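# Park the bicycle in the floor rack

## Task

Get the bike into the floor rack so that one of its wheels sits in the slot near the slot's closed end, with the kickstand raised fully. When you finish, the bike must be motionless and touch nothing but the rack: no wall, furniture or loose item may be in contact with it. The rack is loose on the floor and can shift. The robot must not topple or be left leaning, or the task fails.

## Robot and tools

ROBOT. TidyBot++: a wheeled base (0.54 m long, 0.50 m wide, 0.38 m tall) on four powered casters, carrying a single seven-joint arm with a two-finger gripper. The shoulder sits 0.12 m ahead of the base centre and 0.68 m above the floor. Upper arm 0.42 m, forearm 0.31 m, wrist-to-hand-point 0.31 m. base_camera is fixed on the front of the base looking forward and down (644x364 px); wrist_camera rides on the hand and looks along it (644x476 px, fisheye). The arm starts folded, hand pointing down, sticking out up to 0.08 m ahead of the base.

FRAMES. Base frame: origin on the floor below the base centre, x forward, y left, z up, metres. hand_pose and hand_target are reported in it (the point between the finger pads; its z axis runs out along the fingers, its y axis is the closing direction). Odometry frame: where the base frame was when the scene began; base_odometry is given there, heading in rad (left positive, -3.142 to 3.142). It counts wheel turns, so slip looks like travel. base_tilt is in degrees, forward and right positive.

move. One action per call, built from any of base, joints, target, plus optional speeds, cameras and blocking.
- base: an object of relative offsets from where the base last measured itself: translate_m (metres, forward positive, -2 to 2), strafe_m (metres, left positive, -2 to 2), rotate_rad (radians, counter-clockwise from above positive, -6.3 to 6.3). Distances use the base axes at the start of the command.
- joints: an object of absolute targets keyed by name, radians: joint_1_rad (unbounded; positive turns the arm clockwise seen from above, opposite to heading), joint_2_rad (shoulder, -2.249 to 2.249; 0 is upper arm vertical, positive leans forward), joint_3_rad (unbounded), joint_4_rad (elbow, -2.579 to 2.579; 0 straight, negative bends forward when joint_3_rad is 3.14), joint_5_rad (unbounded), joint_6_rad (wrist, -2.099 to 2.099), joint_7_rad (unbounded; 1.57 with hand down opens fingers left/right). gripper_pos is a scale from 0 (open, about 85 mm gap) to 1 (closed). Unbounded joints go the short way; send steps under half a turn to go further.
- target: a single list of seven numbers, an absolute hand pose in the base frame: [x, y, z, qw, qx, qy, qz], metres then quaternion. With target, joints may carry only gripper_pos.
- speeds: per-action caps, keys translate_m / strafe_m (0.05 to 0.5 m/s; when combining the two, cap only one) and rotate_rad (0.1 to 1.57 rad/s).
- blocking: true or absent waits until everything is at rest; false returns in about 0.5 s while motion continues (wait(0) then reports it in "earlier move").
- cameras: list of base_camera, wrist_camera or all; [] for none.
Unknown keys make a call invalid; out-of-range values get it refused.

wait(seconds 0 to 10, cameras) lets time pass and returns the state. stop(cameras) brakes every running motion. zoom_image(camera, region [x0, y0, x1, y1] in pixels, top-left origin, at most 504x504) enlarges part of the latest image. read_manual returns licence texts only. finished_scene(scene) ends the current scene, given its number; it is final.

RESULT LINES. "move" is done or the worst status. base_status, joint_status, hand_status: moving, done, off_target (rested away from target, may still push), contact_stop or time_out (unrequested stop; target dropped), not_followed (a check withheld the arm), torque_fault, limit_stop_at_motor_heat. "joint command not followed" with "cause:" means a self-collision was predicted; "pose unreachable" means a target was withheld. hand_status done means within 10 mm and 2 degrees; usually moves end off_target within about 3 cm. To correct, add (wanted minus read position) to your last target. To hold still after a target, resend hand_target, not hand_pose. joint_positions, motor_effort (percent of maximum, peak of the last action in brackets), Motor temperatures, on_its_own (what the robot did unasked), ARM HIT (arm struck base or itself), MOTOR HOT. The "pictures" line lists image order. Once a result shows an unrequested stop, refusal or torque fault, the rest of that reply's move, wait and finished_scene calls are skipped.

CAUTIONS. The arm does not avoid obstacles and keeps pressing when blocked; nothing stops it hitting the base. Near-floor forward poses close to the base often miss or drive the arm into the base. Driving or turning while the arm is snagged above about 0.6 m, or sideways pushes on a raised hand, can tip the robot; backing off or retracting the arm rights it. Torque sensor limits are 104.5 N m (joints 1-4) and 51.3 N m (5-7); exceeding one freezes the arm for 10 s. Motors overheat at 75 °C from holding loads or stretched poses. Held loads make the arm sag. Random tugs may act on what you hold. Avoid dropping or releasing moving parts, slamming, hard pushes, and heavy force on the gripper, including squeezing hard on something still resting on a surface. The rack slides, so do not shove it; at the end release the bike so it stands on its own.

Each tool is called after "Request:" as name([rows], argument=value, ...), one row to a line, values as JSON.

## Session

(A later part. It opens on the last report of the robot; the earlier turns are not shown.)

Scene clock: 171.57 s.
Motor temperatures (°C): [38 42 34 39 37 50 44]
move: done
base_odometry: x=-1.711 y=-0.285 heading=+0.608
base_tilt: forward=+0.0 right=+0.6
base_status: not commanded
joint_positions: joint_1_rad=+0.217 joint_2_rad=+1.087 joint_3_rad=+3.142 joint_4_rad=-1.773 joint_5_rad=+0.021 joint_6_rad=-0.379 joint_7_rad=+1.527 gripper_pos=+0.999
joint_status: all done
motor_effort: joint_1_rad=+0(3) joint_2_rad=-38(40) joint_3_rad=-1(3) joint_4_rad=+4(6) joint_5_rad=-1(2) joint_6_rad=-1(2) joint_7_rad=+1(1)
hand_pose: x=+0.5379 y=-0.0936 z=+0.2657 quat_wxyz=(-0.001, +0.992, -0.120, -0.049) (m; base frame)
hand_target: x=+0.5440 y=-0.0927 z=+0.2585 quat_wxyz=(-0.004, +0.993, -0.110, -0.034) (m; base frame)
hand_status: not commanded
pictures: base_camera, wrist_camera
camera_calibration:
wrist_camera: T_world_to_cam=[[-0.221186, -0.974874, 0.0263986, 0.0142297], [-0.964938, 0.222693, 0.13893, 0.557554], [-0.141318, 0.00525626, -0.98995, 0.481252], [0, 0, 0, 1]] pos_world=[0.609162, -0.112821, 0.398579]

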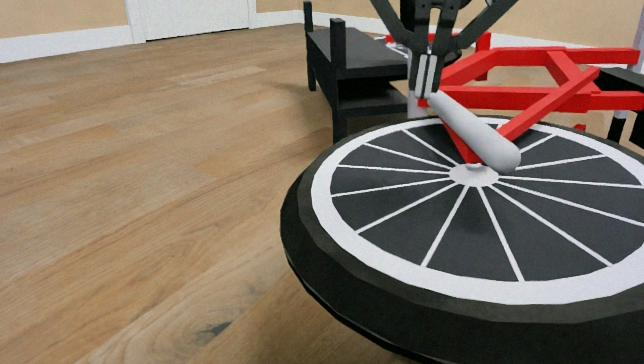

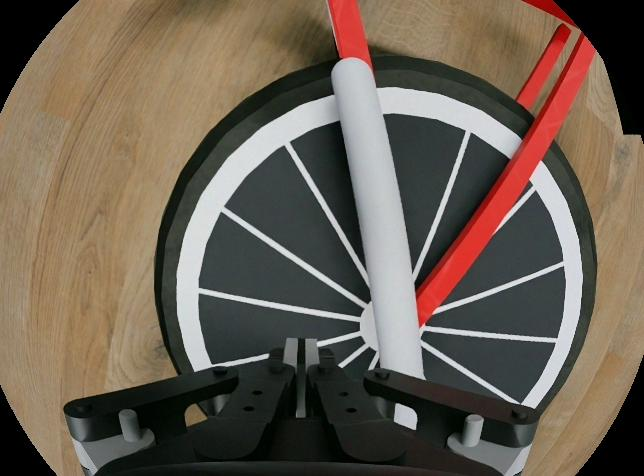

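Request:
move(joints={"joint_1_rad": 0.2, "joint_2_rad": 0.335, "joint_4_rad": -1.3, "joint_6_rad": -1.2, "joint_7_rad": 1.57})

Request:
move(joints={"joint_1_rad": 0.1, "joint_2_rad": 0.4, "joint_4_rad": -0.9, "joint_6_rad": -1.3, "joint_7_rad": 1.57})

Scene clock: 175.20 s.
Motor temperatures (°C): [38 42 34 39 37 50 44]
move: done
base_odometry: x=-1.711 y=-0.285 heading=+0.608
base_tilt: forward=+0.0 right=+0.6
base_status: not commanded
joint_positions: joint_1_rad=+0.217 joint_2_rad=+0.354 joint_3_rad=+3.142 joint_4_rad=-1.307 joint_5_rad=+0.021 joint_6_rad=-1.145 joint_7_rad=+1.527 gripper_pos=+0.999
joint_status: all done
motor_effort: joint_1_rad=+0(1) joint_2_rad=-31(44) joint_3_rad=-1(1) joint_4_rad=+19(19) joint_5_rad=-1(2) joint_6_rad=+3(4) joint_7_rad=+1(2)
hand_pose: x=+0.6661 y=-0.1255 z=+0.7543 quat_wxyz=(+0.025, +0.978, -0.125, +0.165) (m; base frame)
hand_target: x=+0.6545 y=-0.1064 z=+0.7622 quat_wxyz=(+0.015, +0.983, -0.098, +0.152) (m; base frame)
hand_status: not commanded
pictures: base_camera, wrist_camera
camera_calibration:
wrist_camera: T_world_to_cam=[[-0.245059, -0.969089, 0.028494, 0.0136987], [-0.929747, 0.226577, -0.29023, 0.921228], [0.274802, -0.0976156, -0.956533, 0.667947], [0, 0, 0, 1]] pos_world=[0.676312, -0.130251, 0.90589]

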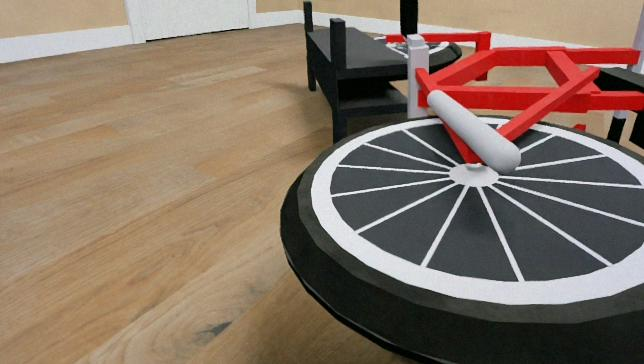

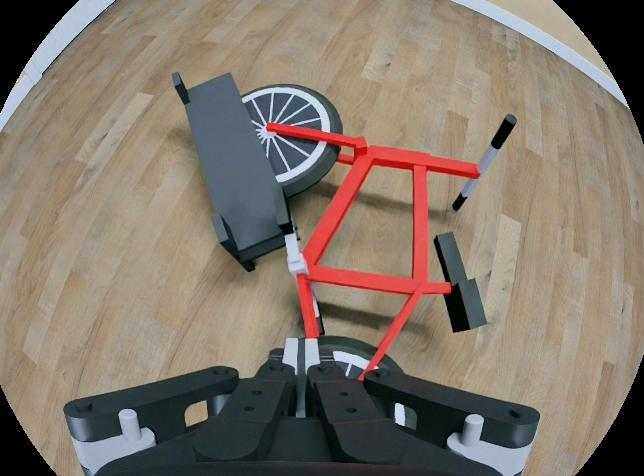

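Scene clock: 176.97 s.
Motor temperatures (°C): [38 42 34 39 37 50 44]
move: done
base_odometry: x=-1.711 y=-0.285 heading=+0.608
base_tilt: forward=+0.0 right=+0.6
base_status: not commanded
joint_positions: joint_1_rad=+0.115 joint_2_rad=+0.378 joint_3_rad=+3.142 joint_4_rad=-0.907 joint_5_rad=+0.021 joint_6_rad=-1.245 joint_7_rad=+1.527 gripper_pos=+0.999
joint_status: all done
motor_effort: joint_1_rad=+0(1) joint_2_rad=-33(34) joint_3_rad=+0(1) joint_4_rad=+19(21) joint_5_rad=-1(2) joint_6_rad=+5(6) joint_7_rad=+1(1)
hand_pose: x=+0.7498 y=-0.0782 z=+0.9070 quat_wxyz=(+0.022, +0.950, -0.076, +0.301) (m; base frame)
hand_target: x=+0.7433 y=-0.0605 z=+0.8867 quat_wxyz=(+0.013, +0.962, -0.048, +0.267) (m; base frame)
hand_status: not commanded
pictures: base_camera, wrist_camera
camera_calibration:
wrist_camera: T_world_to_cam=[[-0.154204, -0.987864, 0.0185841, 0.0150655], [-0.832646, 0.119803, -0.540691, 1.17866], [0.531903, -0.098851, -0.841016, 0.497965], [0, 0, 0, 1]] pos_world=[0.718863, -0.0771007, 1.05581]

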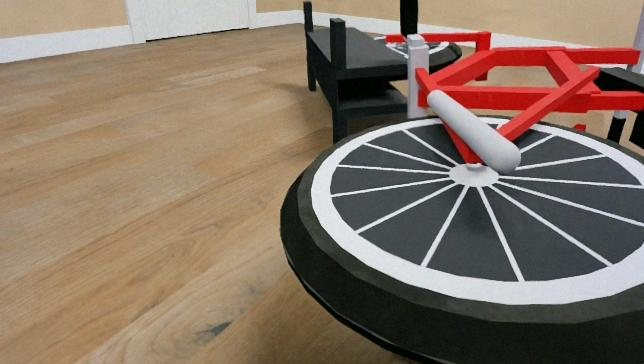

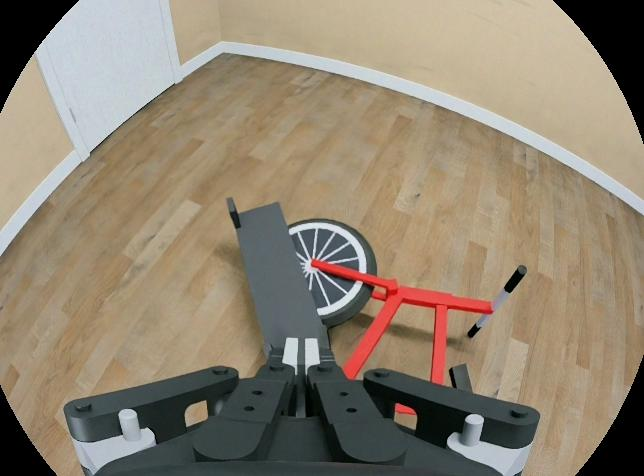

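Request:
move(base={"translate_m": -0.12}, joints={"joint_1_rad": 0.0, "joint_2_rad": 0.1, "joint_4_rad": -1.9, "joint_6_rad": -1.14, "gripper_pos": 0.0}, cameras=[])

Request:
move(base={"strafe_m": -1.25}, cameras=[])

Request:
move(base={"translate_m": 1.09}, cameras=["base_camera"])

Request:
move(base={"rotate_rad": 1.57})

Scene clock: 180.30 s.
Motor temperatures (°C): [38 42 34 39 37 50 44]
move: done
base_odometry: x=-1.810 y=-0.354 heading=+0.608
base_tilt: forward=+0.0 right=+0.6
base_status: done
joint_positions: joint_1_rad=+0.017 joint_2_rad=+0.129 joint_3_rad=+3.142 joint_4_rad=-1.887 joint_5_rad=+0.021 joint_6_rad=-1.190 joint_7_rad=+1.527 gripper_pos=+0.000
joint_status: all done
motor_effort: joint_1_rad=+0(1) joint_2_rad=-19(36) joint_3_rad=+0(1) joint_4_rad=+15(20) joint_5_rad=+0(2) joint_6_rad=+0(5) joint_7_rad=+1(1)
hand_pose: x=+0.4367 y=-0.0103 z=+0.6532 quat_wxyz=(+0.010, +0.999, -0.026, -0.032) (m; base frame)
hand_target: x=+0.4473 y=+0.0019 z=+0.6584 quat_wxyz=(+0.000, +1.000, +0.000, +0.001) (m; base frame)
hand_status: not commanded
pictures: none
No camera images: "cameras" was empty.

Scene clock: 183.73 s.
Motor temperatures (°C): [38 42 34 39 37 50 44]
move: done
base_odometry: x=-1.096 y=-1.380 heading=+0.607
base_tilt: forward=+0.0 right=+0.6
base_status: done
joint_positions: joint_1_rad=+0.008 joint_2_rad=+0.127 joint_3_rad=+3.142 joint_4_rad=-1.887 joint_5_rad=+0.021 joint_6_rad=-1.190 joint_7_rad=+1.527 gripper_pos=+0.000
joint_status: not commanded
motor_effort: joint_1_rad=+0(2) joint_2_rad=-19(19) joint_3_rad=+0(2) joint_4_rad=+15(15) joint_5_rad=+0(2) joint_6_rad=-1(1) joint_7_rad=+1(1)
hand_pose: x=+0.4369 y=-0.0074 z=+0.6537 quat_wxyz=(+0.010, +0.999, -0.022, -0.031) (m; base frame)
hand_target: x=+0.4473 y=+0.0019 z=+0.6584 quat_wxyz=(+0.000, +1.000, +0.000, +0.001) (m; base frame)
hand_status: not commanded
pictures: none
No camera images: "cameras" was empty.

Scene clock: 186.90 s.
Motor temperatures (°C): [38 42 34 39 37 50 44]
move: done
base_odometry: x=-0.200 y=-0.758 heading=+0.607
base_tilt: forward=+0.0 right=+0.6
base_status: done
joint_positions: joint_1_rad=+0.008 joint_2_rad=+0.117 joint_3_rad=+3.142 joint_4_rad=-1.891 joint_5_rad=+0.021 joint_6_rad=-1.185 joint_7_rad=+1.527 gripper_pos=+0.000
joint_status: not commanded
motor_effort: joint_1_rad=+0(1) joint_2_rad=-18(22) joint_3_rad=+0(1) joint_4_rad=+15(16) joint_5_rad=-2(2) joint_6_rad=+0(1) joint_7_rad=+1(1)
hand_pose: x=+0.4371 y=-0.0074 z=+0.6557 quat_wxyz=(+0.010, +0.999, -0.022, -0.025) (m; base frame)
hand_target: x=+0.4473 y=+0.0019 z=+0.6584 quat_wxyz=(+0.000, +1.000, +0.000, +0.001) (m; base frame)
hand_status: not commanded
pictures: base_camera

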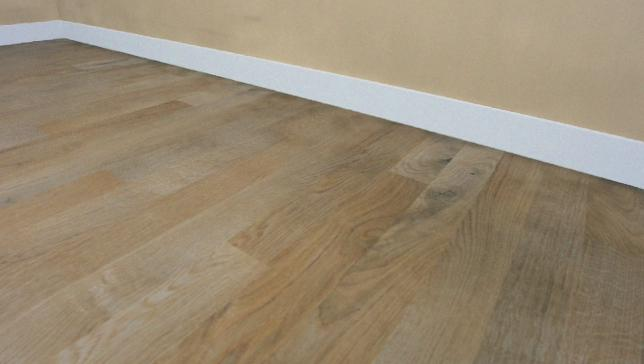

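Scene clock: 189.23 s.
Motor temperatures (°C): [38 42 34 39 37 50 44]
move: done
base_odometry: x=-0.200 y=-0.758 heading=+2.177
base_tilt: forward=+0.0 right=+0.6
base_status: done
joint_positions: joint_1_rad=+0.001 joint_2_rad=+0.117 joint_3_rad=+3.141 joint_4_rad=-1.891 joint_5_rad=+0.021 joint_6_rad=-1.183 joint_7_rad=+1.527 gripper_pos=+0.000
joint_status: not commanded
motor_effort: joint_1_rad=+0(3) joint_2_rad=-19(21) joint_3_rad=+0(2) joint_4_rad=+15(16) joint_5_rad=-1(3) joint_6_rad=+0(1) joint_7_rad=+0(1)
hand_pose: x=+0.4375 y=-0.0048 z=+0.6557 quat_wxyz=(+0.010, +0.999, -0.017, -0.025) (m; base frame)
hand_target: x=+0.4473 y=+0.0019 z=+0.6584 quat_wxyz=(+0.000, +1.000, +0.000, +0.001) (m; base frame)
hand_status: not commanded
pictures: base_camera, wrist_camera
camera_calibration:
wrist_camera: T_world_to_cam=[[-0.0184475, -0.999107, 0.0380236, -0.0280988], [-0.995638, 0.0218356, 0.0907092, 0.430827], [-0.0914584, -0.0361844, -0.995151, 0.834052], [0, 0, 0, 1]] pos_world=[0.504711, -0.00730144, 0.791997]

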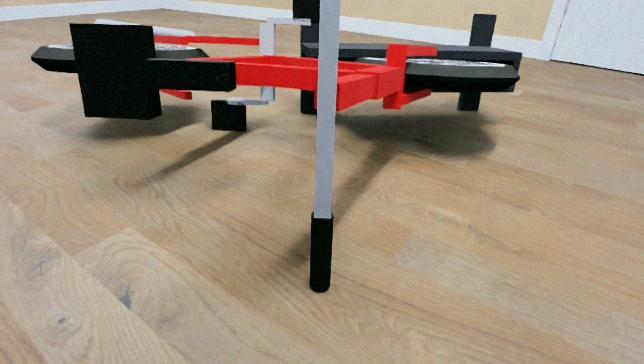

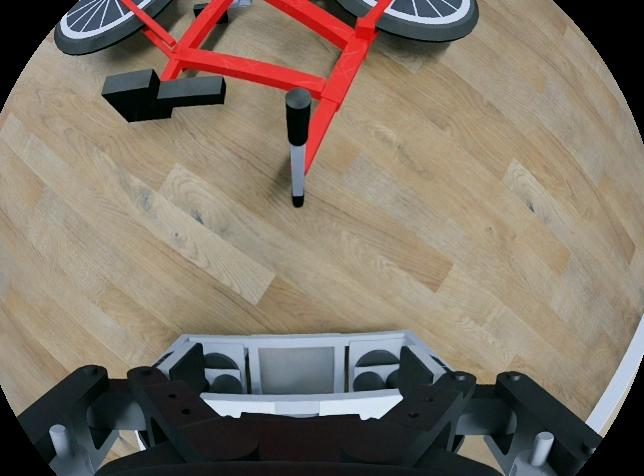

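Request:
move(joints={"joint_1_rad": 0.01, "joint_2_rad": 0.605, "joint_4_rad": -1.53, "joint_6_rad": -0.965, "joint_7_rad": 1.6})

Scene clock: 191.17 s.
Motor temperatures (°C): [38 42 34 39 37 50 44]
move: done
base_odometry: x=-0.200 y=-0.758 heading=+2.177
base_tilt: forward=+0.0 right=+0.6
base_status: not commanded
joint_positions: joint_1_rad=+0.001 joint_2_rad=+0.592 joint_3_rad=+3.141 joint_4_rad=-1.541 joint_5_rad=+0.021 joint_6_rad=-1.017 joint_7_rad=+1.553 gripper_pos=+0.000
joint_status: all done
motor_effort: joint_1_rad=+0(1) joint_2_rad=-35(37) joint_3_rad=-1(1) joint_4_rad=+14(17) joint_5_rad=-1(2) joint_6_rad=+0(1) joint_7_rad=+1(2)
hand_pose: x=+0.6174 y=-0.0043 z=+0.5522 quat_wxyz=(+0.009, +1.000, -0.003, -0.004) (m; base frame)
hand_target: x=+0.6369 y=-0.0030 z=+0.5488 quat_wxyz=(+0.000, +1.000, +0.010, +0.021) (m; base frame)
hand_status: not commanded
pictures: base_camera, wrist_camera
camera_calibration:
wrist_camera: T_world_to_cam=[[0.00862126, -0.999351, 0.0349714, -0.0354068], [-0.998771, -0.00689898, 0.0490735, 0.644136], [-0.0488004, -0.0353515, -0.998183, 0.722886], [0, 0, 0, 1]] pos_world=[0.678927, -0.00538485, 0.691201]

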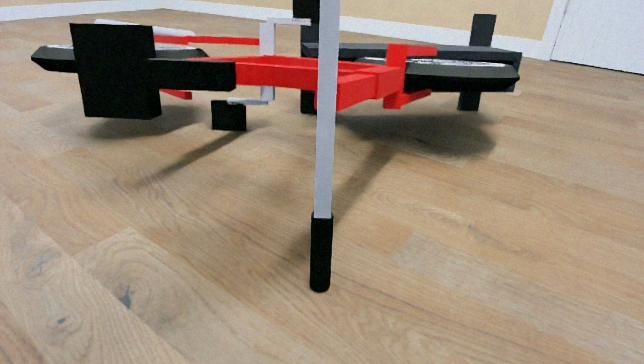

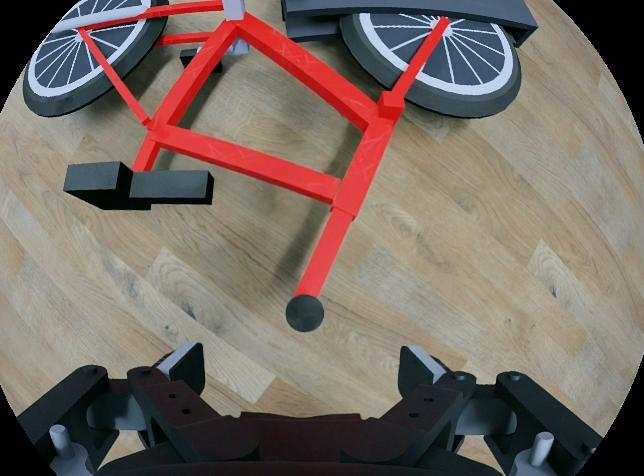

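Request:
move(joints={"joint_1_rad": 0.02, "joint_2_rad": 0.87, "joint_4_rad": -1.68, "joint_6_rad": -0.55, "joint_7_rad": 1.6})

Scene clock: 193.40 s.
Motor temperatures (°C): [38 42 34 39 37 50 44]
move: off_target
base_odometry: x=-0.200 y=-0.758 heading=+2.177
base_tilt: forward=+0.0 right=+0.6
base_status: not commanded
joint_positions: joint_1_rad=+0.004 joint_2_rad=+0.826 joint_3_rad=+3.140 joint_4_rad=-1.664 joint_5_rad=+0.021 joint_6_rad=-0.599 joint_7_rad=+1.554 gripper_pos=+0.000
joint_status: joint_2_rad off_target (ended at +0.826, target +0.870); the others done
motor_effort: joint_1_rad=+0(2) joint_2_rad=-28(42) joint_3_rad=+0(2) joint_4_rad=+9(15) joint_5_rad=-2(2) joint_6_rad=+2(5) joint_7_rad=+1(2)
hand_pose: x=+0.6350 y=-0.0037 z=+0.4060 quat_wxyz=(+0.006, +1.000, -0.001, +0.026) (m; base frame)
hand_target: x=+0.6288 y=-0.0079 z=+0.3812 quat_wxyz=(+0.000, +1.000, +0.005, +0.021) (m; base frame)
hand_status: not commanded
pictures: base_camera, wrist_camera
camera_calibration:
wrist_camera: T_world_to_cam=[[0.0110034, -0.999509, 0.0293388, -0.0290477], [-0.999882, -0.0113119, -0.0103708, 0.693727], [0.0106976, -0.0292212, -0.999516, 0.540616], [0, 0, 0, 1]] pos_world=[0.688182, -0.00538857, 0.548401]

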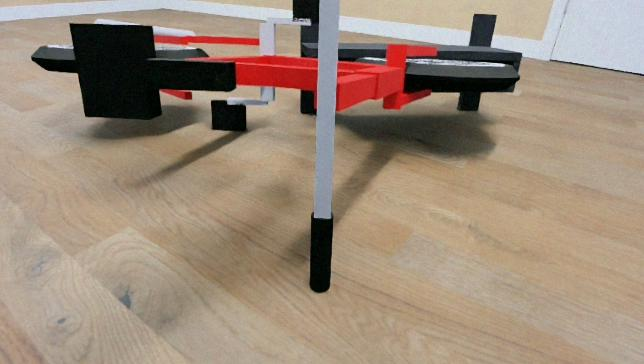

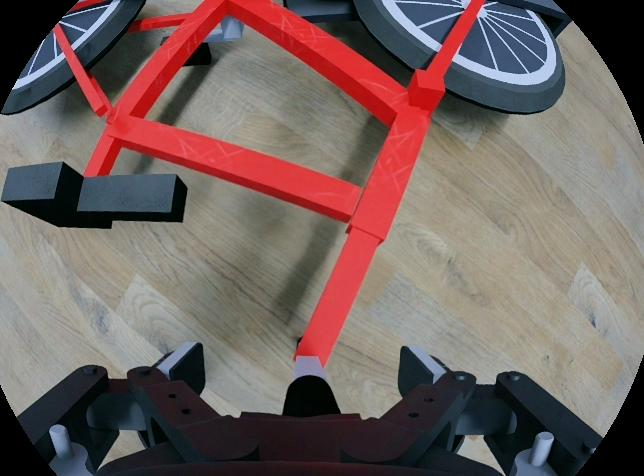

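Request:
move(joints={"joint_1_rad": 0.02, "joint_2_rad": 0.80, "joint_4_rad": -1.68, "joint_6_rad": -0.60})

Request:
move(joints={"gripper_pos": 0.95})

Scene clock: 194.33 s.
Motor temperatures (°C): [38 42 34 39 37 50 44]
move: done
base_odometry: x=-0.200 y=-0.758 heading=+2.177
base_tilt: forward=+0.0 right=+0.6
base_status: not commanded
joint_positions: joint_1_rad=+0.004 joint_2_rad=+0.823 joint_3_rad=+3.140 joint_4_rad=-1.666 joint_5_rad=+0.021 joint_6_rad=-0.599 joint_7_rad=+1.554 gripper_pos=+0.000
joint_status: all done
motor_effort: joint_1_rad=+0(1) joint_2_rad=-37(37) joint_3_rad=+0(1) joint_4_rad=+10(11) joint_5_rad=-1(2) joint_6_rad=+0(3) joint_7_rad=+1(1)
hand_pose: x=+0.6350 y=-0.0037 z=+0.4072 quat_wxyz=(+0.006, +1.000, -0.001, +0.027) (m; base frame)
hand_target: x=+0.6330 y=-0.0081 z=+0.4162 quat_wxyz=(+0.000, +1.000, +0.005, +0.031) (m; base frame)
hand_status: not commanded
pictures: base_camera, wrist_camera
camera_calibration:
wrist_camera: T_world_to_cam=[[0.011019, -0.999508, 0.0293669, -0.0291068], [-0.999864, -0.0113742, -0.0119567, 0.694408], [0.0122849, -0.0292312, -0.999497, 0.540855], [0, 0, 0, 1]] pos_world=[0.68799, -0.0053843, 0.54974]

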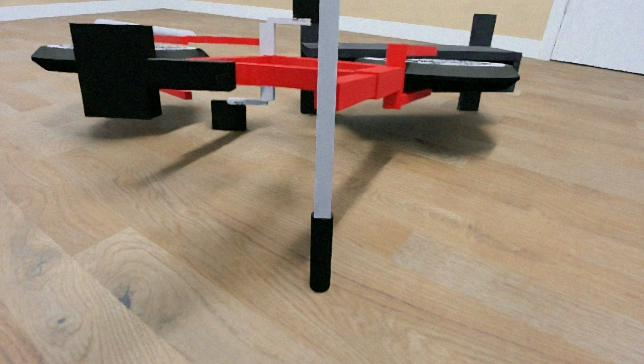

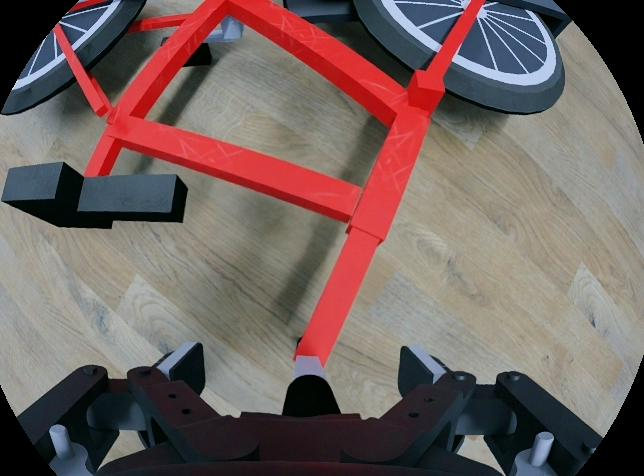

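Scene clock: 195.43 s.
Motor temperatures (°C): [38 42 34 39 37 50 44]
move: off_target
base_odometry: x=-0.200 y=-0.758 heading=+2.177
base_tilt: forward=+0.0 right=+0.6
base_status: not commanded
joint_positions: joint_1_rad=+0.015 joint_2_rad=+0.823 joint_3_rad=+3.139 joint_4_rad=-1.665 joint_5_rad=+0.021 joint_6_rad=-0.599 joint_7_rad=+1.555 gripper_pos=+0.844
joint_status: gripper_pos off_target (ended at +0.844, target +0.950)
motor_effort: joint_1_rad=-1(3) joint_2_rad=-38(40) joint_3_rad=-1(4) joint_4_rad=+8(10) joint_5_rad=+1(3) joint_6_rad=-2(3) joint_7_rad=+1(1)
hand_pose: x=+0.6356 y=-0.0088 z=+0.4076 quat_wxyz=(+0.005, +1.000, -0.006, +0.027) (m; base frame)
hand_target: x=+0.6330 y=-0.0081 z=+0.4162 quat_wxyz=(+0.000, +1.000, +0.005, +0.031) (m; base frame)
hand_status: not commanded
pictures: base_camera, wrist_camera
camera_calibration:
wrist_camera: T_world_to_cam=[[0.00191751, -0.999589, 0.0285972, -0.0281472], [-0.999907, -0.0023025, -0.0134357, 0.695615], [0.013496, -0.0285688, -0.999501, 0.540308], [0, 0, 0, 1]] pos_world=[0.688312, -0.0110981, 0.550189]

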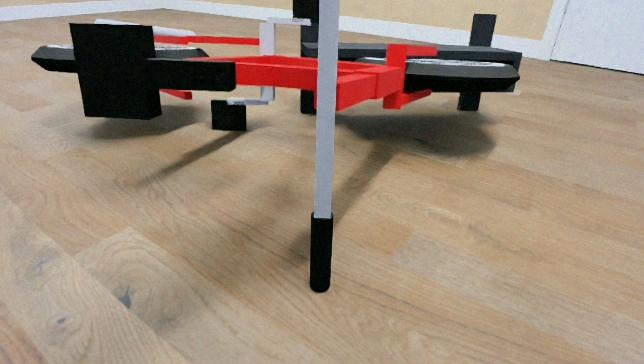

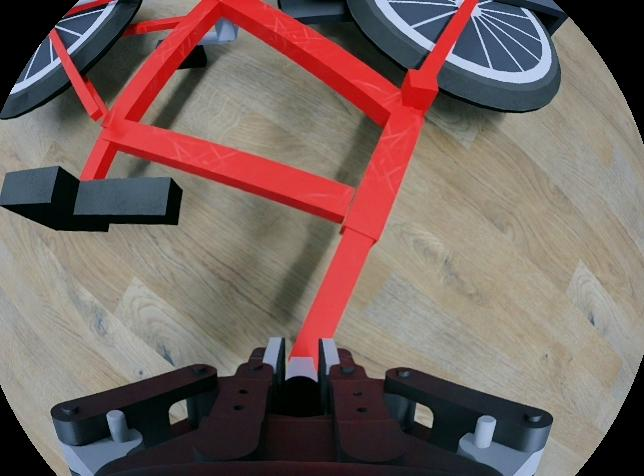

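Request:
move(joints={"joint_1_rad": 0.02, "joint_2_rad": 0.728, "joint_4_rad": -1.477, "joint_6_rad": -0.95}, base={"translate_m": 0.048}, speeds={"translate_m": 0.1})

Scene clock: 197.93 s.
Motor temperatures (°C): [38 42 34 39 37 50 44]
move: off_target
base_odometry: x=-0.228 y=-0.718 heading=+2.178
base_tilt: forward=+0.0 right=+0.6
base_status: done
joint_positions: joint_1_rad=+0.012 joint_2_rad=+0.809 joint_3_rad=+3.137 joint_4_rad=-1.525 joint_5_rad=+0.021 joint_6_rad=-0.894 joint_7_rad=+1.558 gripper_pos=+0.847
joint_status: joint_2_rad off_target (ended at +0.809, target +0.728); joint_4_rad off_target (ended at -1.525, target -1.477); the others done
motor_effort: joint_1_rad=+0(4) joint_2_rad=-55(56) joint_3_rad=+0(3) joint_4_rad=+21(23) joint_5_rad=+0(2) joint_6_rad=-1(5) joint_7_rad=+0(1)
hand_pose: x=+0.6237 y=-0.0078 z=+0.4451 quat_wxyz=(+0.006, +0.999, -0.004, -0.043) (m; base frame)
hand_target: x=+0.6479 y=-0.0084 z=+0.4984 quat_wxyz=(-0.001, +1.000, +0.005, -0.007) (m; base frame)
hand_status: not commanded
pictures: base_camera, wrist_camera
camera_calibration:
wrist_camera: T_world_to_cam=[[0.00839038, -0.999529, 0.0295129, -0.0326387], [-0.991852, -0.00456676, 0.127314, 0.616584], [-0.127119, -0.0303406, -0.991423, 0.662049], [0, 0, 0, 1]] pos_world=[0.695993, -0.0097206, 0.578834]

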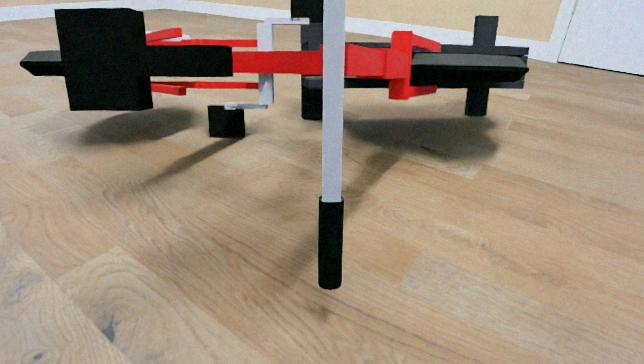

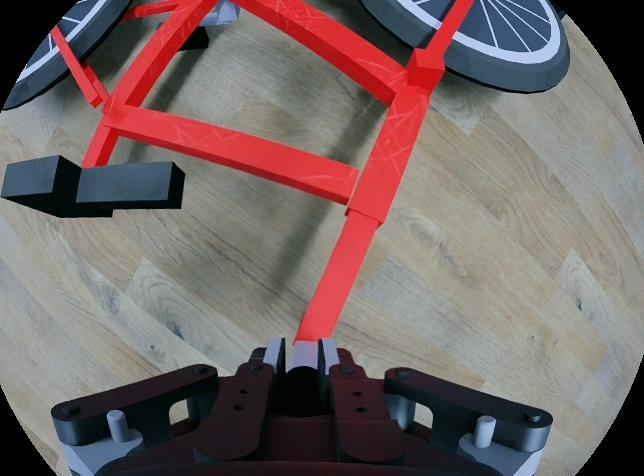

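Request:
move(joints={"joint_1_rad": 0.02, "joint_2_rad": 0.60, "joint_4_rad": -1.33, "joint_6_rad": -1.15}, base={"translate_m": 0.064}, speeds={"translate_m": 0.1})

Scene clock: 199.33 s.
Motor temperatures (°C): [38 42 34 39 37 50 44]
move: off_target
base_odometry: x=-0.264 y=-0.666 heading=+2.179
base_tilt: forward=+0.0 right=+0.6
base_status: done
joint_positions: joint_1_rad=+0.000 joint_2_rad=+0.727 joint_3_rad=+3.129 joint_4_rad=-1.392 joint_5_rad=+0.013 joint_6_rad=-1.109 joint_7_rad=+1.558 gripper_pos=+0.857
joint_status: joint_2_rad off_target (ended at +0.727, target +0.600); joint_4_rad off_target (ended at -1.392, target -1.330); the others done
motor_effort: joint_1_rad=+2(6) joint_2_rad=-61(63) joint_3_rad=+0(4) joint_4_rad=+26(27) joint_5_rad=+2(5) joint_6_rad=+1(3) joint_7_rad=+1(2)
hand_pose: x=+0.6401 y=+0.0041 z=+0.5223 quat_wxyz=(+0.002, +0.999, +0.001, -0.043) (m; base frame)
hand_target: x=+0.6699 y=-0.0089 z=+0.6079 quat_wxyz=(+0.000, +1.000, +0.005, +0.031) (m; base frame)
hand_status: not commanded
pictures: base_camera, wrist_camera
camera_calibration:
wrist_camera: T_world_to_cam=[[0.019253, -0.999623, 0.0195693, -0.0249444], [-0.99174, -0.0166113, 0.127186, 0.623063], [-0.126813, -0.0218564, -0.991686, 0.740992], [0, 0, 0, 1]] pos_world=[0.712364, 0.00161031, 0.656075]

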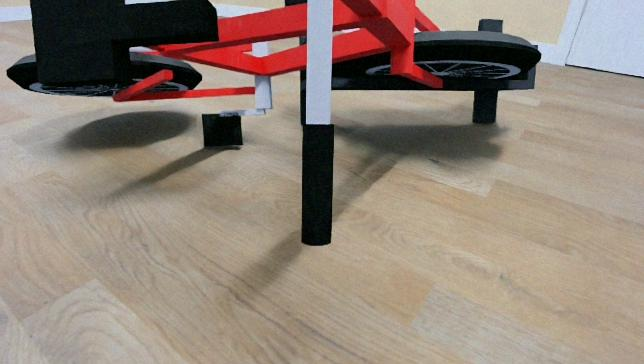

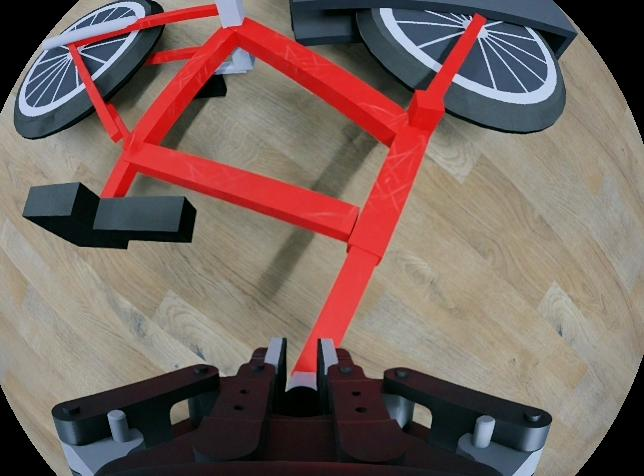

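Request:
zoom_image(camera="base_camera", region=[0, 0, 504, 260])

Scaled by 1.000.

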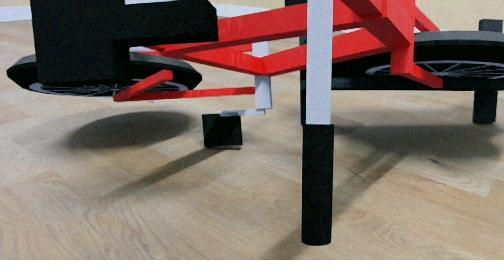

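Request:
move(joints={"joint_1_rad": 0.02, "joint_2_rad": 0.54, "joint_4_rad": -1.16, "joint_6_rad": -1.30}, base={"translate_m": 0.075}, speeds={"translate_m": 0.1}, cameras=["base_camera"])

Scene clock: 201.23 s.
Motor temperatures (°C): [38 42 34 39 37 50 44]
move: off_target
base_odometry: x=-0.307 y=-0.604 heading=+2.180
base_tilt: forward=+0.0 right=+0.6
base_status: done
joint_positions: joint_1_rad=-0.002 joint_2_rad=+0.707 joint_3_rad=+3.126 joint_4_rad=-1.244 joint_5_rad=+0.006 joint_6_rad=-1.257 joint_7_rad=+1.558 gripper_pos=+0.930
joint_status: joint_2_rad off_target (ended at +0.706, target +0.540); joint_4_rad off_target (ended at -1.244, target -1.160); the others done
on_its_own: gripper_pos moved +0.074 to your old target +0.950
motor_effort: joint_1_rad=+1(6) joint_2_rad=-69(73) joint_3_rad=+1(5) joint_4_rad=+32(34) joint_5_rad=+3(8) joint_6_rad=-1(5) joint_7_rad=+3(3)
hand_pose: x=+0.6634 y=+0.0081 z=+0.5749 quat_wxyz=(-0.002, +0.999, +0.002, -0.033) (m; base frame)
hand_target: x=+0.6909 y=-0.0093 z=+0.6940 quat_wxyz=(+0.001, +0.997, +0.005, +0.071) (m; base frame)
hand_status: not commanded
pictures: base_camera

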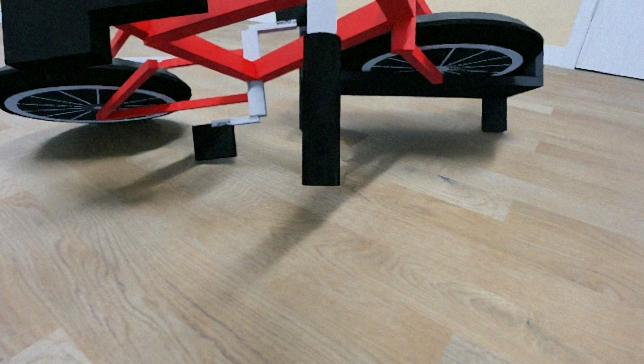

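Request:
move(cameras=["wrist_camera"])

Request:
zoom_image(camera="wrist_camera", region=[180, 250, 450, 476])

Scene clock: 201.33 s.
Motor temperatures (°C): [38 42 34 39 37 50 44]
base_odometry: x=-0.307 y=-0.604 heading=+2.180
base_tilt: forward=+0.0 right=+0.6
base_status: done
joint_positions: joint_1_rad=-0.002 joint_2_rad=+0.707 joint_3_rad=+3.126 joint_4_rad=-1.243 joint_5_rad=+0.006 joint_6_rad=-1.257 joint_7_rad=+1.558 gripper_pos=+0.930
joint_status: joint_2_rad off_target (ended at +0.706, target +0.540); joint_4_rad off_target (ended at -1.244, target -1.160); the others done
motor_effort: joint_1_rad=+2(6) joint_2_rad=-70(73) joint_3_rad=+2(5) joint_4_rad=+32(34) joint_5_rad=+4(8) joint_6_rad=+0(5) joint_7_rad=+3(3)
hand_pose: x=+0.6636 y=+0.0081 z=+0.5750 quat_wxyz=(-0.002, +0.999, +0.002, -0.033) (m; base frame)
hand_target: x=+0.6909 y=-0.0093 z=+0.6940 quat_wxyz=(+0.001, +0.997, +0.005, +0.071) (m; base frame)
hand_status: not commanded
pictures: wrist_camera
camera_calibration:
wrist_camera: T_world_to_cam=[[0.0191357, -0.999734, 0.0128554, -0.0184107], [-0.994142, -0.0176576, 0.106626, 0.653127], [-0.106371, -0.0148204, -0.994216, 0.784134], [0, 0, 0, 1]] pos_world=[0.733063, 0.00474802, 0.710195]

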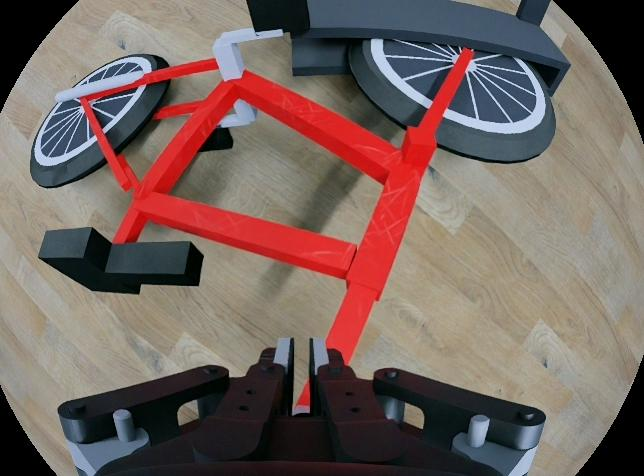

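Scaled by 1.867.

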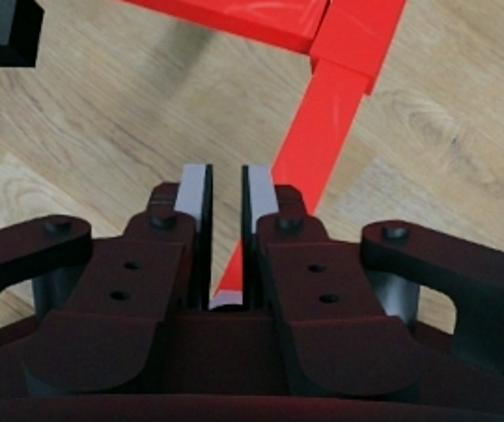

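Request:
move(joints={"joint_1_rad": 0.02, "joint_2_rad": 0.62, "joint_4_rad": -1.34, "joint_6_rad": -1.12}, base={"translate_m": -0.085}, speeds={"translate_m": 0.15}, cameras=[])

Request:
move(joints={"joint_1_rad": 0.02, "joint_2_rad": 0.73, "joint_4_rad": -1.48, "joint_6_rad": -0.9}, base={"translate_m": -0.07}, speeds={"translate_m": 0.15}, cameras=["wrist_camera"])

Scene clock: 203.60 s.
Motor temperatures (°C): [38 43 34 39 37 50 44]
move: done
base_odometry: x=-0.259 y=-0.674 heading=+2.180
base_tilt: forward=+0.0 right=+0.6
base_status: done
joint_positions: joint_1_rad=+0.020 joint_2_rad=+0.612 joint_3_rad=+3.136 joint_4_rad=-1.333 joint_5_rad=+0.007 joint_6_rad=-1.132 joint_7_rad=+1.563 gripper_pos=+0.950
joint_status: all done
motor_effort: joint_1_rad=+0(4) joint_2_rad=-38(74) joint_3_rad=-1(5) joint_4_rad=+16(31) joint_5_rad=-1(4) joint_6_rad=+0(12) joint_7_rad=+1(3)
hand_pose: x=+0.6731 y=-0.0086 z=+0.6005 quat_wxyz=(+0.002, +0.999, -0.010, +0.032) (m; base frame)
hand_target: x=+0.6734 y=-0.0089 z=+0.5943 quat_wxyz=(+0.000, +1.000, +0.005, +0.031) (m; base frame)
hand_status: not commanded
pictures: none
No camera images: "cameras" was empty.

Scene clock: 204.93 s.
Motor temperatures (°C): [38 43 34 39 37 50 44]
move: done
base_odometry: x=-0.219 y=-0.731 heading=+2.181
base_tilt: forward=+0.0 right=+0.6
base_status: done
joint_positions: joint_1_rad=+0.020 joint_2_rad=+0.724 joint_3_rad=+3.136 joint_4_rad=-1.478 joint_5_rad=+0.007 joint_6_rad=-0.951 joint_7_rad=+1.563 gripper_pos=+0.950
joint_status: all done
motor_effort: joint_1_rad=+0(2) joint_2_rad=-39(42) joint_3_rad=-1(2) joint_4_rad=+14(17) joint_5_rad=-1(2) joint_6_rad=+0(1) joint_7_rad=+1(1)
hand_pose: x=+0.6482 y=-0.0080 z=+0.5006 quat_wxyz=(+0.001, +1.000, -0.010, -0.005) (m; base frame)
hand_target: x=+0.6616 y=-0.0087 z=+0.4967 quat_wxyz=(+0.000, +1.000, +0.005, +0.016) (m; base frame)
hand_status: not commanded
pictures: wrist_camera
camera_calibration:
wrist_camera: T_world_to_cam=[[-0.00390064, -0.999808, 0.0192102, -0.0215125], [-0.99866, 0.00488596, 0.0515144, 0.67618], [-0.0515984, -0.0189836, -0.998487, 0.674847], [0, 0, 0, 1]] pos_world=[0.710011, -0.0120011, 0.639407]

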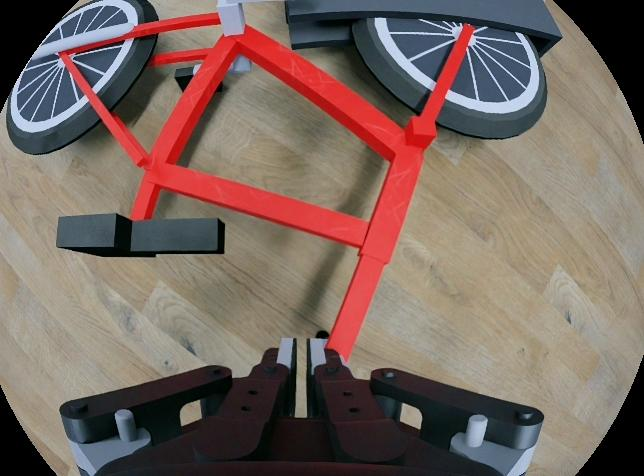

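Request:
move(joints={"joint_1_rad": 0.0, "joint_2_rad": 0.35, "joint_4_rad": -1.6, "joint_6_rad": -1.1, "gripper_pos": 0.0}, cameras=[])

Request:
move(base={"translate_m": -0.08}, joints={"joint_2_rad": 0.1, "joint_4_rad": -1.9, "joint_6_rad": -1.1})

Scene clock: 206.60 s.
Motor temperatures (°C): [38 43 34 39 37 50 44]
move: done
base_odometry: x=-0.219 y=-0.731 heading=+2.181
base_tilt: forward=+0.0 right=+0.6
base_status: not commanded
joint_positions: joint_1_rad=+0.017 joint_2_rad=+0.367 joint_3_rad=+3.136 joint_4_rad=-1.586 joint_5_rad=+0.007 joint_6_rad=-1.050 joint_7_rad=+1.563 gripper_pos=+0.000
joint_status: all done
motor_effort: joint_1_rad=+0(1) joint_2_rad=-30(42) joint_3_rad=+0(1) joint_4_rad=+16(17) joint_5_rad=-1(2) joint_6_rad=+2(3) joint_7_rad=+1(1)
hand_pose: x=+0.6047 y=-0.0059 z=+0.6492 quat_wxyz=(+0.002, +0.998, -0.008, +0.070) (m; base frame)
hand_target: x=+0.5837 y=+0.0021 z=+0.6507 quat_wxyz=(+0.000, +0.999, +0.015, +0.046) (m; base frame)
hand_status: not commanded
pictures: none
No camera images: "cameras" was empty.

Scene clock: 208.00 s.
Motor temperatures (°C): [38 43 34 39 37 50 44]
move: done
base_odometry: x=-0.173 y=-0.797 heading=+2.182
base_tilt: forward=+0.0 right=+0.6
base_status: done
joint_positions: joint_1_rad=+0.016 joint_2_rad=+0.125 joint_3_rad=+3.136 joint_4_rad=-1.886 joint_5_rad=+0.007 joint_6_rad=-1.058 joint_7_rad=+1.563 gripper_pos=+0.000
joint_status: all done
motor_effort: joint_1_rad=+0(1) joint_2_rad=-20(33) joint_3_rad=+0(1) joint_4_rad=+16(18) joint_5_rad=-1(2) joint_6_rad=+1(3) joint_7_rad=+1(1)
hand_pose: x=+0.4782 y=-0.0042 z=+0.6549 quat_wxyz=(+0.003, +0.999, -0.007, +0.036) (m; base frame)
hand_target: x=+0.4598 y=+0.0019 z=+0.6586 quat_wxyz=(+0.000, +1.000, +0.015, +0.021) (m; base frame)
hand_status: not commanded
pictures: base_camera, wrist_camera
camera_calibration:
wrist_camera: T_world_to_cam=[[-0.00111655, -0.999721, 0.0236088, -0.0255678], [-0.99951, 0.000377171, -0.031299, 0.553067], [0.0312813, -0.0236322, -0.999231, 0.781062], [0, 0, 0, 1]] pos_world=[0.528335, -0.00731104, 0.798376]

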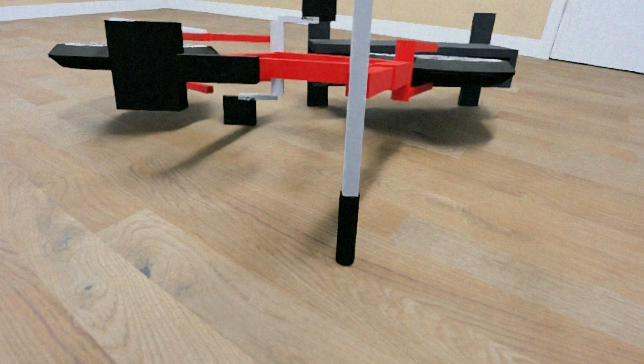

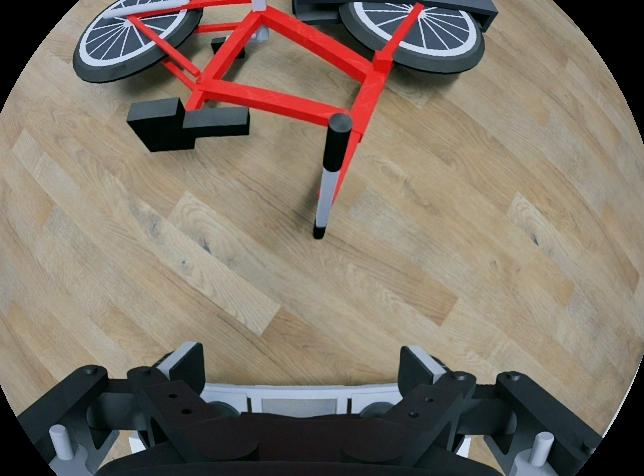

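Request:
move(base={"translate_m": -0.075, "strafe_m": -0.035}, joints={"joint_1_rad": 0.01, "joint_2_rad": 0.93, "joint_4_rad": -2.33, "joint_6_rad": 0.92, "joint_7_rad": 1.6})

Scene clock: 212.00 s.
Motor temperatures (°C): [38 43 34 39 37 50 44]
move: done
base_odometry: x=-0.101 y=-0.839 heading=+2.182
base_tilt: forward=+0.0 right=+0.6
base_status: done
joint_positions: joint_1_rad=+0.013 joint_2_rad=+0.913 joint_3_rad=+3.136 joint_4_rad=-2.318 joint_5_rad=+0.007 joint_6_rad=+0.873 joint_7_rad=+1.563 gripper_pos=+0.000
joint_status: all done
motor_effort: joint_1_rad=+0(1) joint_2_rad=-32(35) joint_3_rad=-1(2) joint_4_rad=+2(16) joint_5_rad=-1(3) joint_6_rad=+6(7) joint_7_rad=+1(1)
hand_pose: x=+0.6435 y=-0.0008 z=+0.4056 quat_wxyz=(-0.003, +0.924, -0.006, +0.382) (m; base frame)
hand_target: x=+0.6428 y=-0.0030 z=+0.4047 quat_wxyz=(+0.007, +0.921, +0.009, +0.390) (m; base frame)
hand_status: not commanded
pictures: base_camera, wrist_camera
camera_calibration:
wrist_camera: T_world_to_cam=[[-0.00982195, -0.999873, 0.01252, -0.00598575], [-0.736999, -0.00122354, -0.675892, 0.803027], [0.675822, -0.0158658, -0.736894, 0.00566547], [0, 0, 0, 1]] pos_world=[0.587943, -0.00491257, 0.547009]

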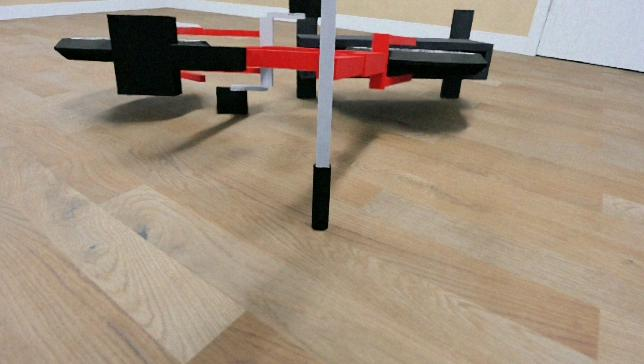

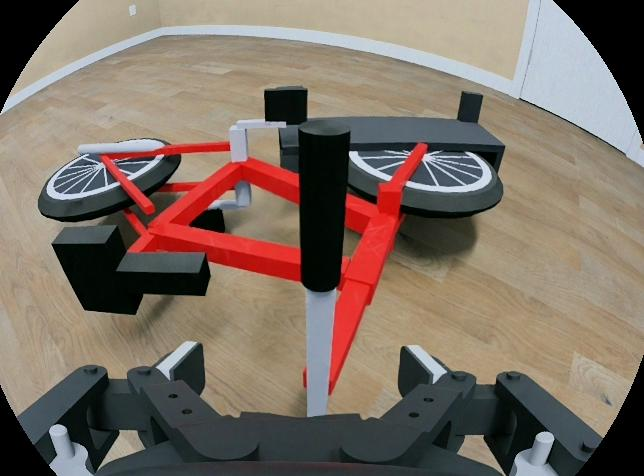

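Request:
move(joints={"joint_1_rad": 0.035, "joint_2_rad": 1.14, "joint_4_rad": -2.0, "joint_6_rad": 0.73, "joint_7_rad": 1.6})

Scene clock: 213.53 s.
Motor temperatures (°C): [38 43 34 39 37 50 44]
move: done
base_odometry: x=-0.101 y=-0.839 heading=+2.182
base_tilt: forward=+0.0 right=+0.6
base_status: not commanded
joint_positions: joint_1_rad=+0.019 joint_2_rad=+1.123 joint_3_rad=+3.136 joint_4_rad=-2.012 joint_5_rad=+0.007 joint_6_rad=+0.785 joint_7_rad=+1.563 gripper_pos=+0.000
joint_status: all done
motor_effort: joint_1_rad=+0(1) joint_2_rad=-38(40) joint_3_rad=-1(2) joint_4_rad=+4(4) joint_5_rad=+0(2) joint_6_rad=+6(7) joint_7_rad=+1(2)
hand_pose: x=+0.7219 y=-0.0051 z=+0.3311 quat_wxyz=(-0.002, +0.923, -0.009, +0.386) (m; base frame)
hand_target: x=+0.7095 y=-0.0184 z=+0.3115 quat_wxyz=(+0.011, +0.934, -0.003, +0.358) (m; base frame)
hand_status: not commanded
pictures: base_camera, wrist_camera
camera_calibration:
wrist_camera: T_world_to_cam=[[-0.0165315, -0.999785, 0.0124852, -0.00371481], [-0.731181, 0.0035712, -0.682174, 0.808321], [0.681983, -0.0204063, -0.731083, -0.108656], [0, 0, 0, 1]] pos_world=[0.665069, -0.00881797, 0.472025]

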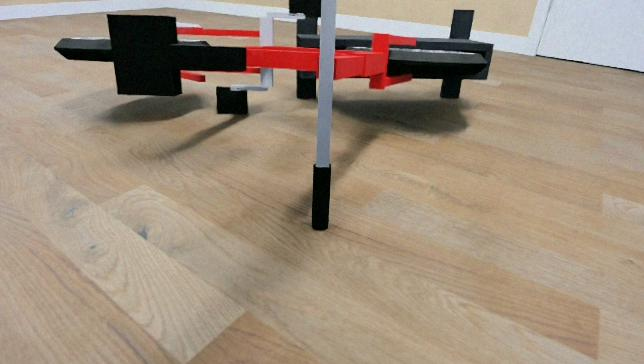

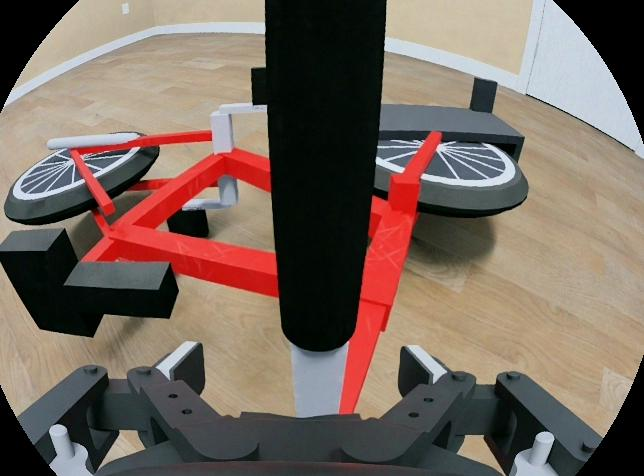

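Request:
move(base={"translate_m": 0.012}, cameras=[])

Request:
move(joints={"gripper_pos": 1.0})

Request:
zoom_image(camera="wrist_camera", region=[180, 250, 450, 476])

Scene clock: 214.37 s.
Motor temperatures (°C): [38 43 34 39 37 50 44]
move: done
base_odometry: x=-0.108 y=-0.829 heading=+2.182
base_tilt: forward=+0.0 right=+0.6
base_status: done
joint_positions: joint_1_rad=+0.020 joint_2_rad=+1.124 joint_3_rad=+3.136 joint_4_rad=-2.003 joint_5_rad=+0.007 joint_6_rad=+0.784 joint_7_rad=+1.563 gripper_pos=+0.000
joint_status: not commanded
motor_effort: joint_1_rad=+0(1) joint_2_rad=-38(40) joint_3_rad=-1(2) joint_4_rad=+4(6) joint_5_rad=-1(2) joint_6_rad=+6(7) joint_7_rad=+1(1)
hand_pose: x=+0.7261 y=-0.0059 z=+0.3324 quat_wxyz=(-0.002, +0.921, -0.009, +0.389) (m; base frame)
hand_target: x=+0.7095 y=-0.0184 z=+0.3115 quat_wxyz=(+0.011, +0.934, -0.003, +0.358) (m; base frame)
hand_status: not commanded
pictures: none
No camera images: "cameras" was empty.

Scene clock: 215.47 s.
Motor temperatures (°C): [38 43 34 39 37 50 44]
move: off_target
base_odometry: x=-0.108 y=-0.829 heading=+2.182
base_tilt: forward=+0.0 right=+0.6
base_status: not commanded
joint_positions: joint_1_rad=+0.026 joint_2_rad=+1.123 joint_3_rad=+3.137 joint_4_rad=-2.003 joint_5_rad=+0.007 joint_6_rad=+0.783 joint_7_rad=+1.572 gripper_pos=+0.806
joint_status: gripper_pos off_target (ended at +0.806, target +1.000)
motor_effort: joint_1_rad=+1(5) joint_2_rad=-35(39) joint_3_rad=-1(5) joint_4_rad=+5(7) joint_5_rad=-2(6) joint_6_rad=+5(7) joint_7_rad=-1(1)
hand_pose: x=+0.7259 y=-0.0104 z=+0.3323 quat_wxyz=(+0.002, +0.921, -0.008, +0.389) (m; base frame)
hand_target: x=+0.7095 y=-0.0184 z=+0.3115 quat_wxyz=(+0.011, +0.934, -0.003, +0.358) (m; base frame)
hand_status: not commanded
pictures: base_camera, wrist_camera
camera_calibration:
wrist_camera: T_world_to_cam=[[-0.0185995, -0.999629, 0.0198803, -0.00995293], [-0.726937, -0.000131279, -0.686705, 0.810475], [0.686453, -0.027224, -0.726665, -0.115343], [0, 0, 0, 1]] pos_world=[0.668156, -0.012983, 0.472939]

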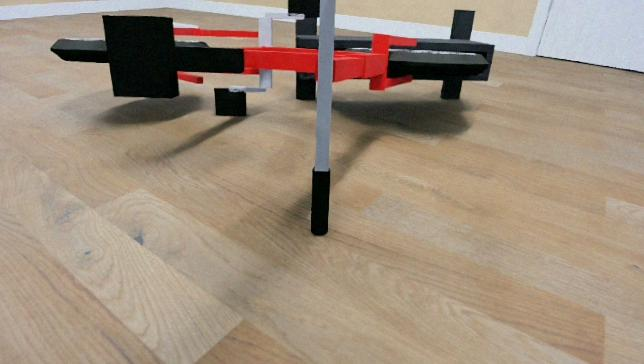

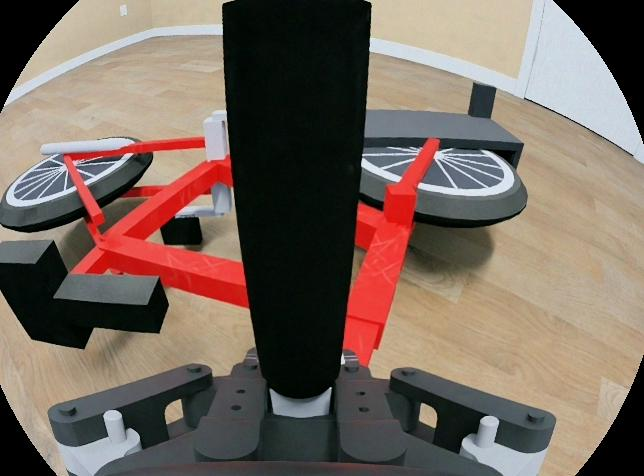

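Scaled by 1.867.

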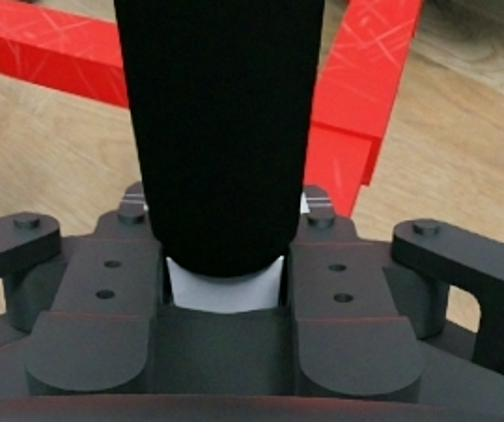

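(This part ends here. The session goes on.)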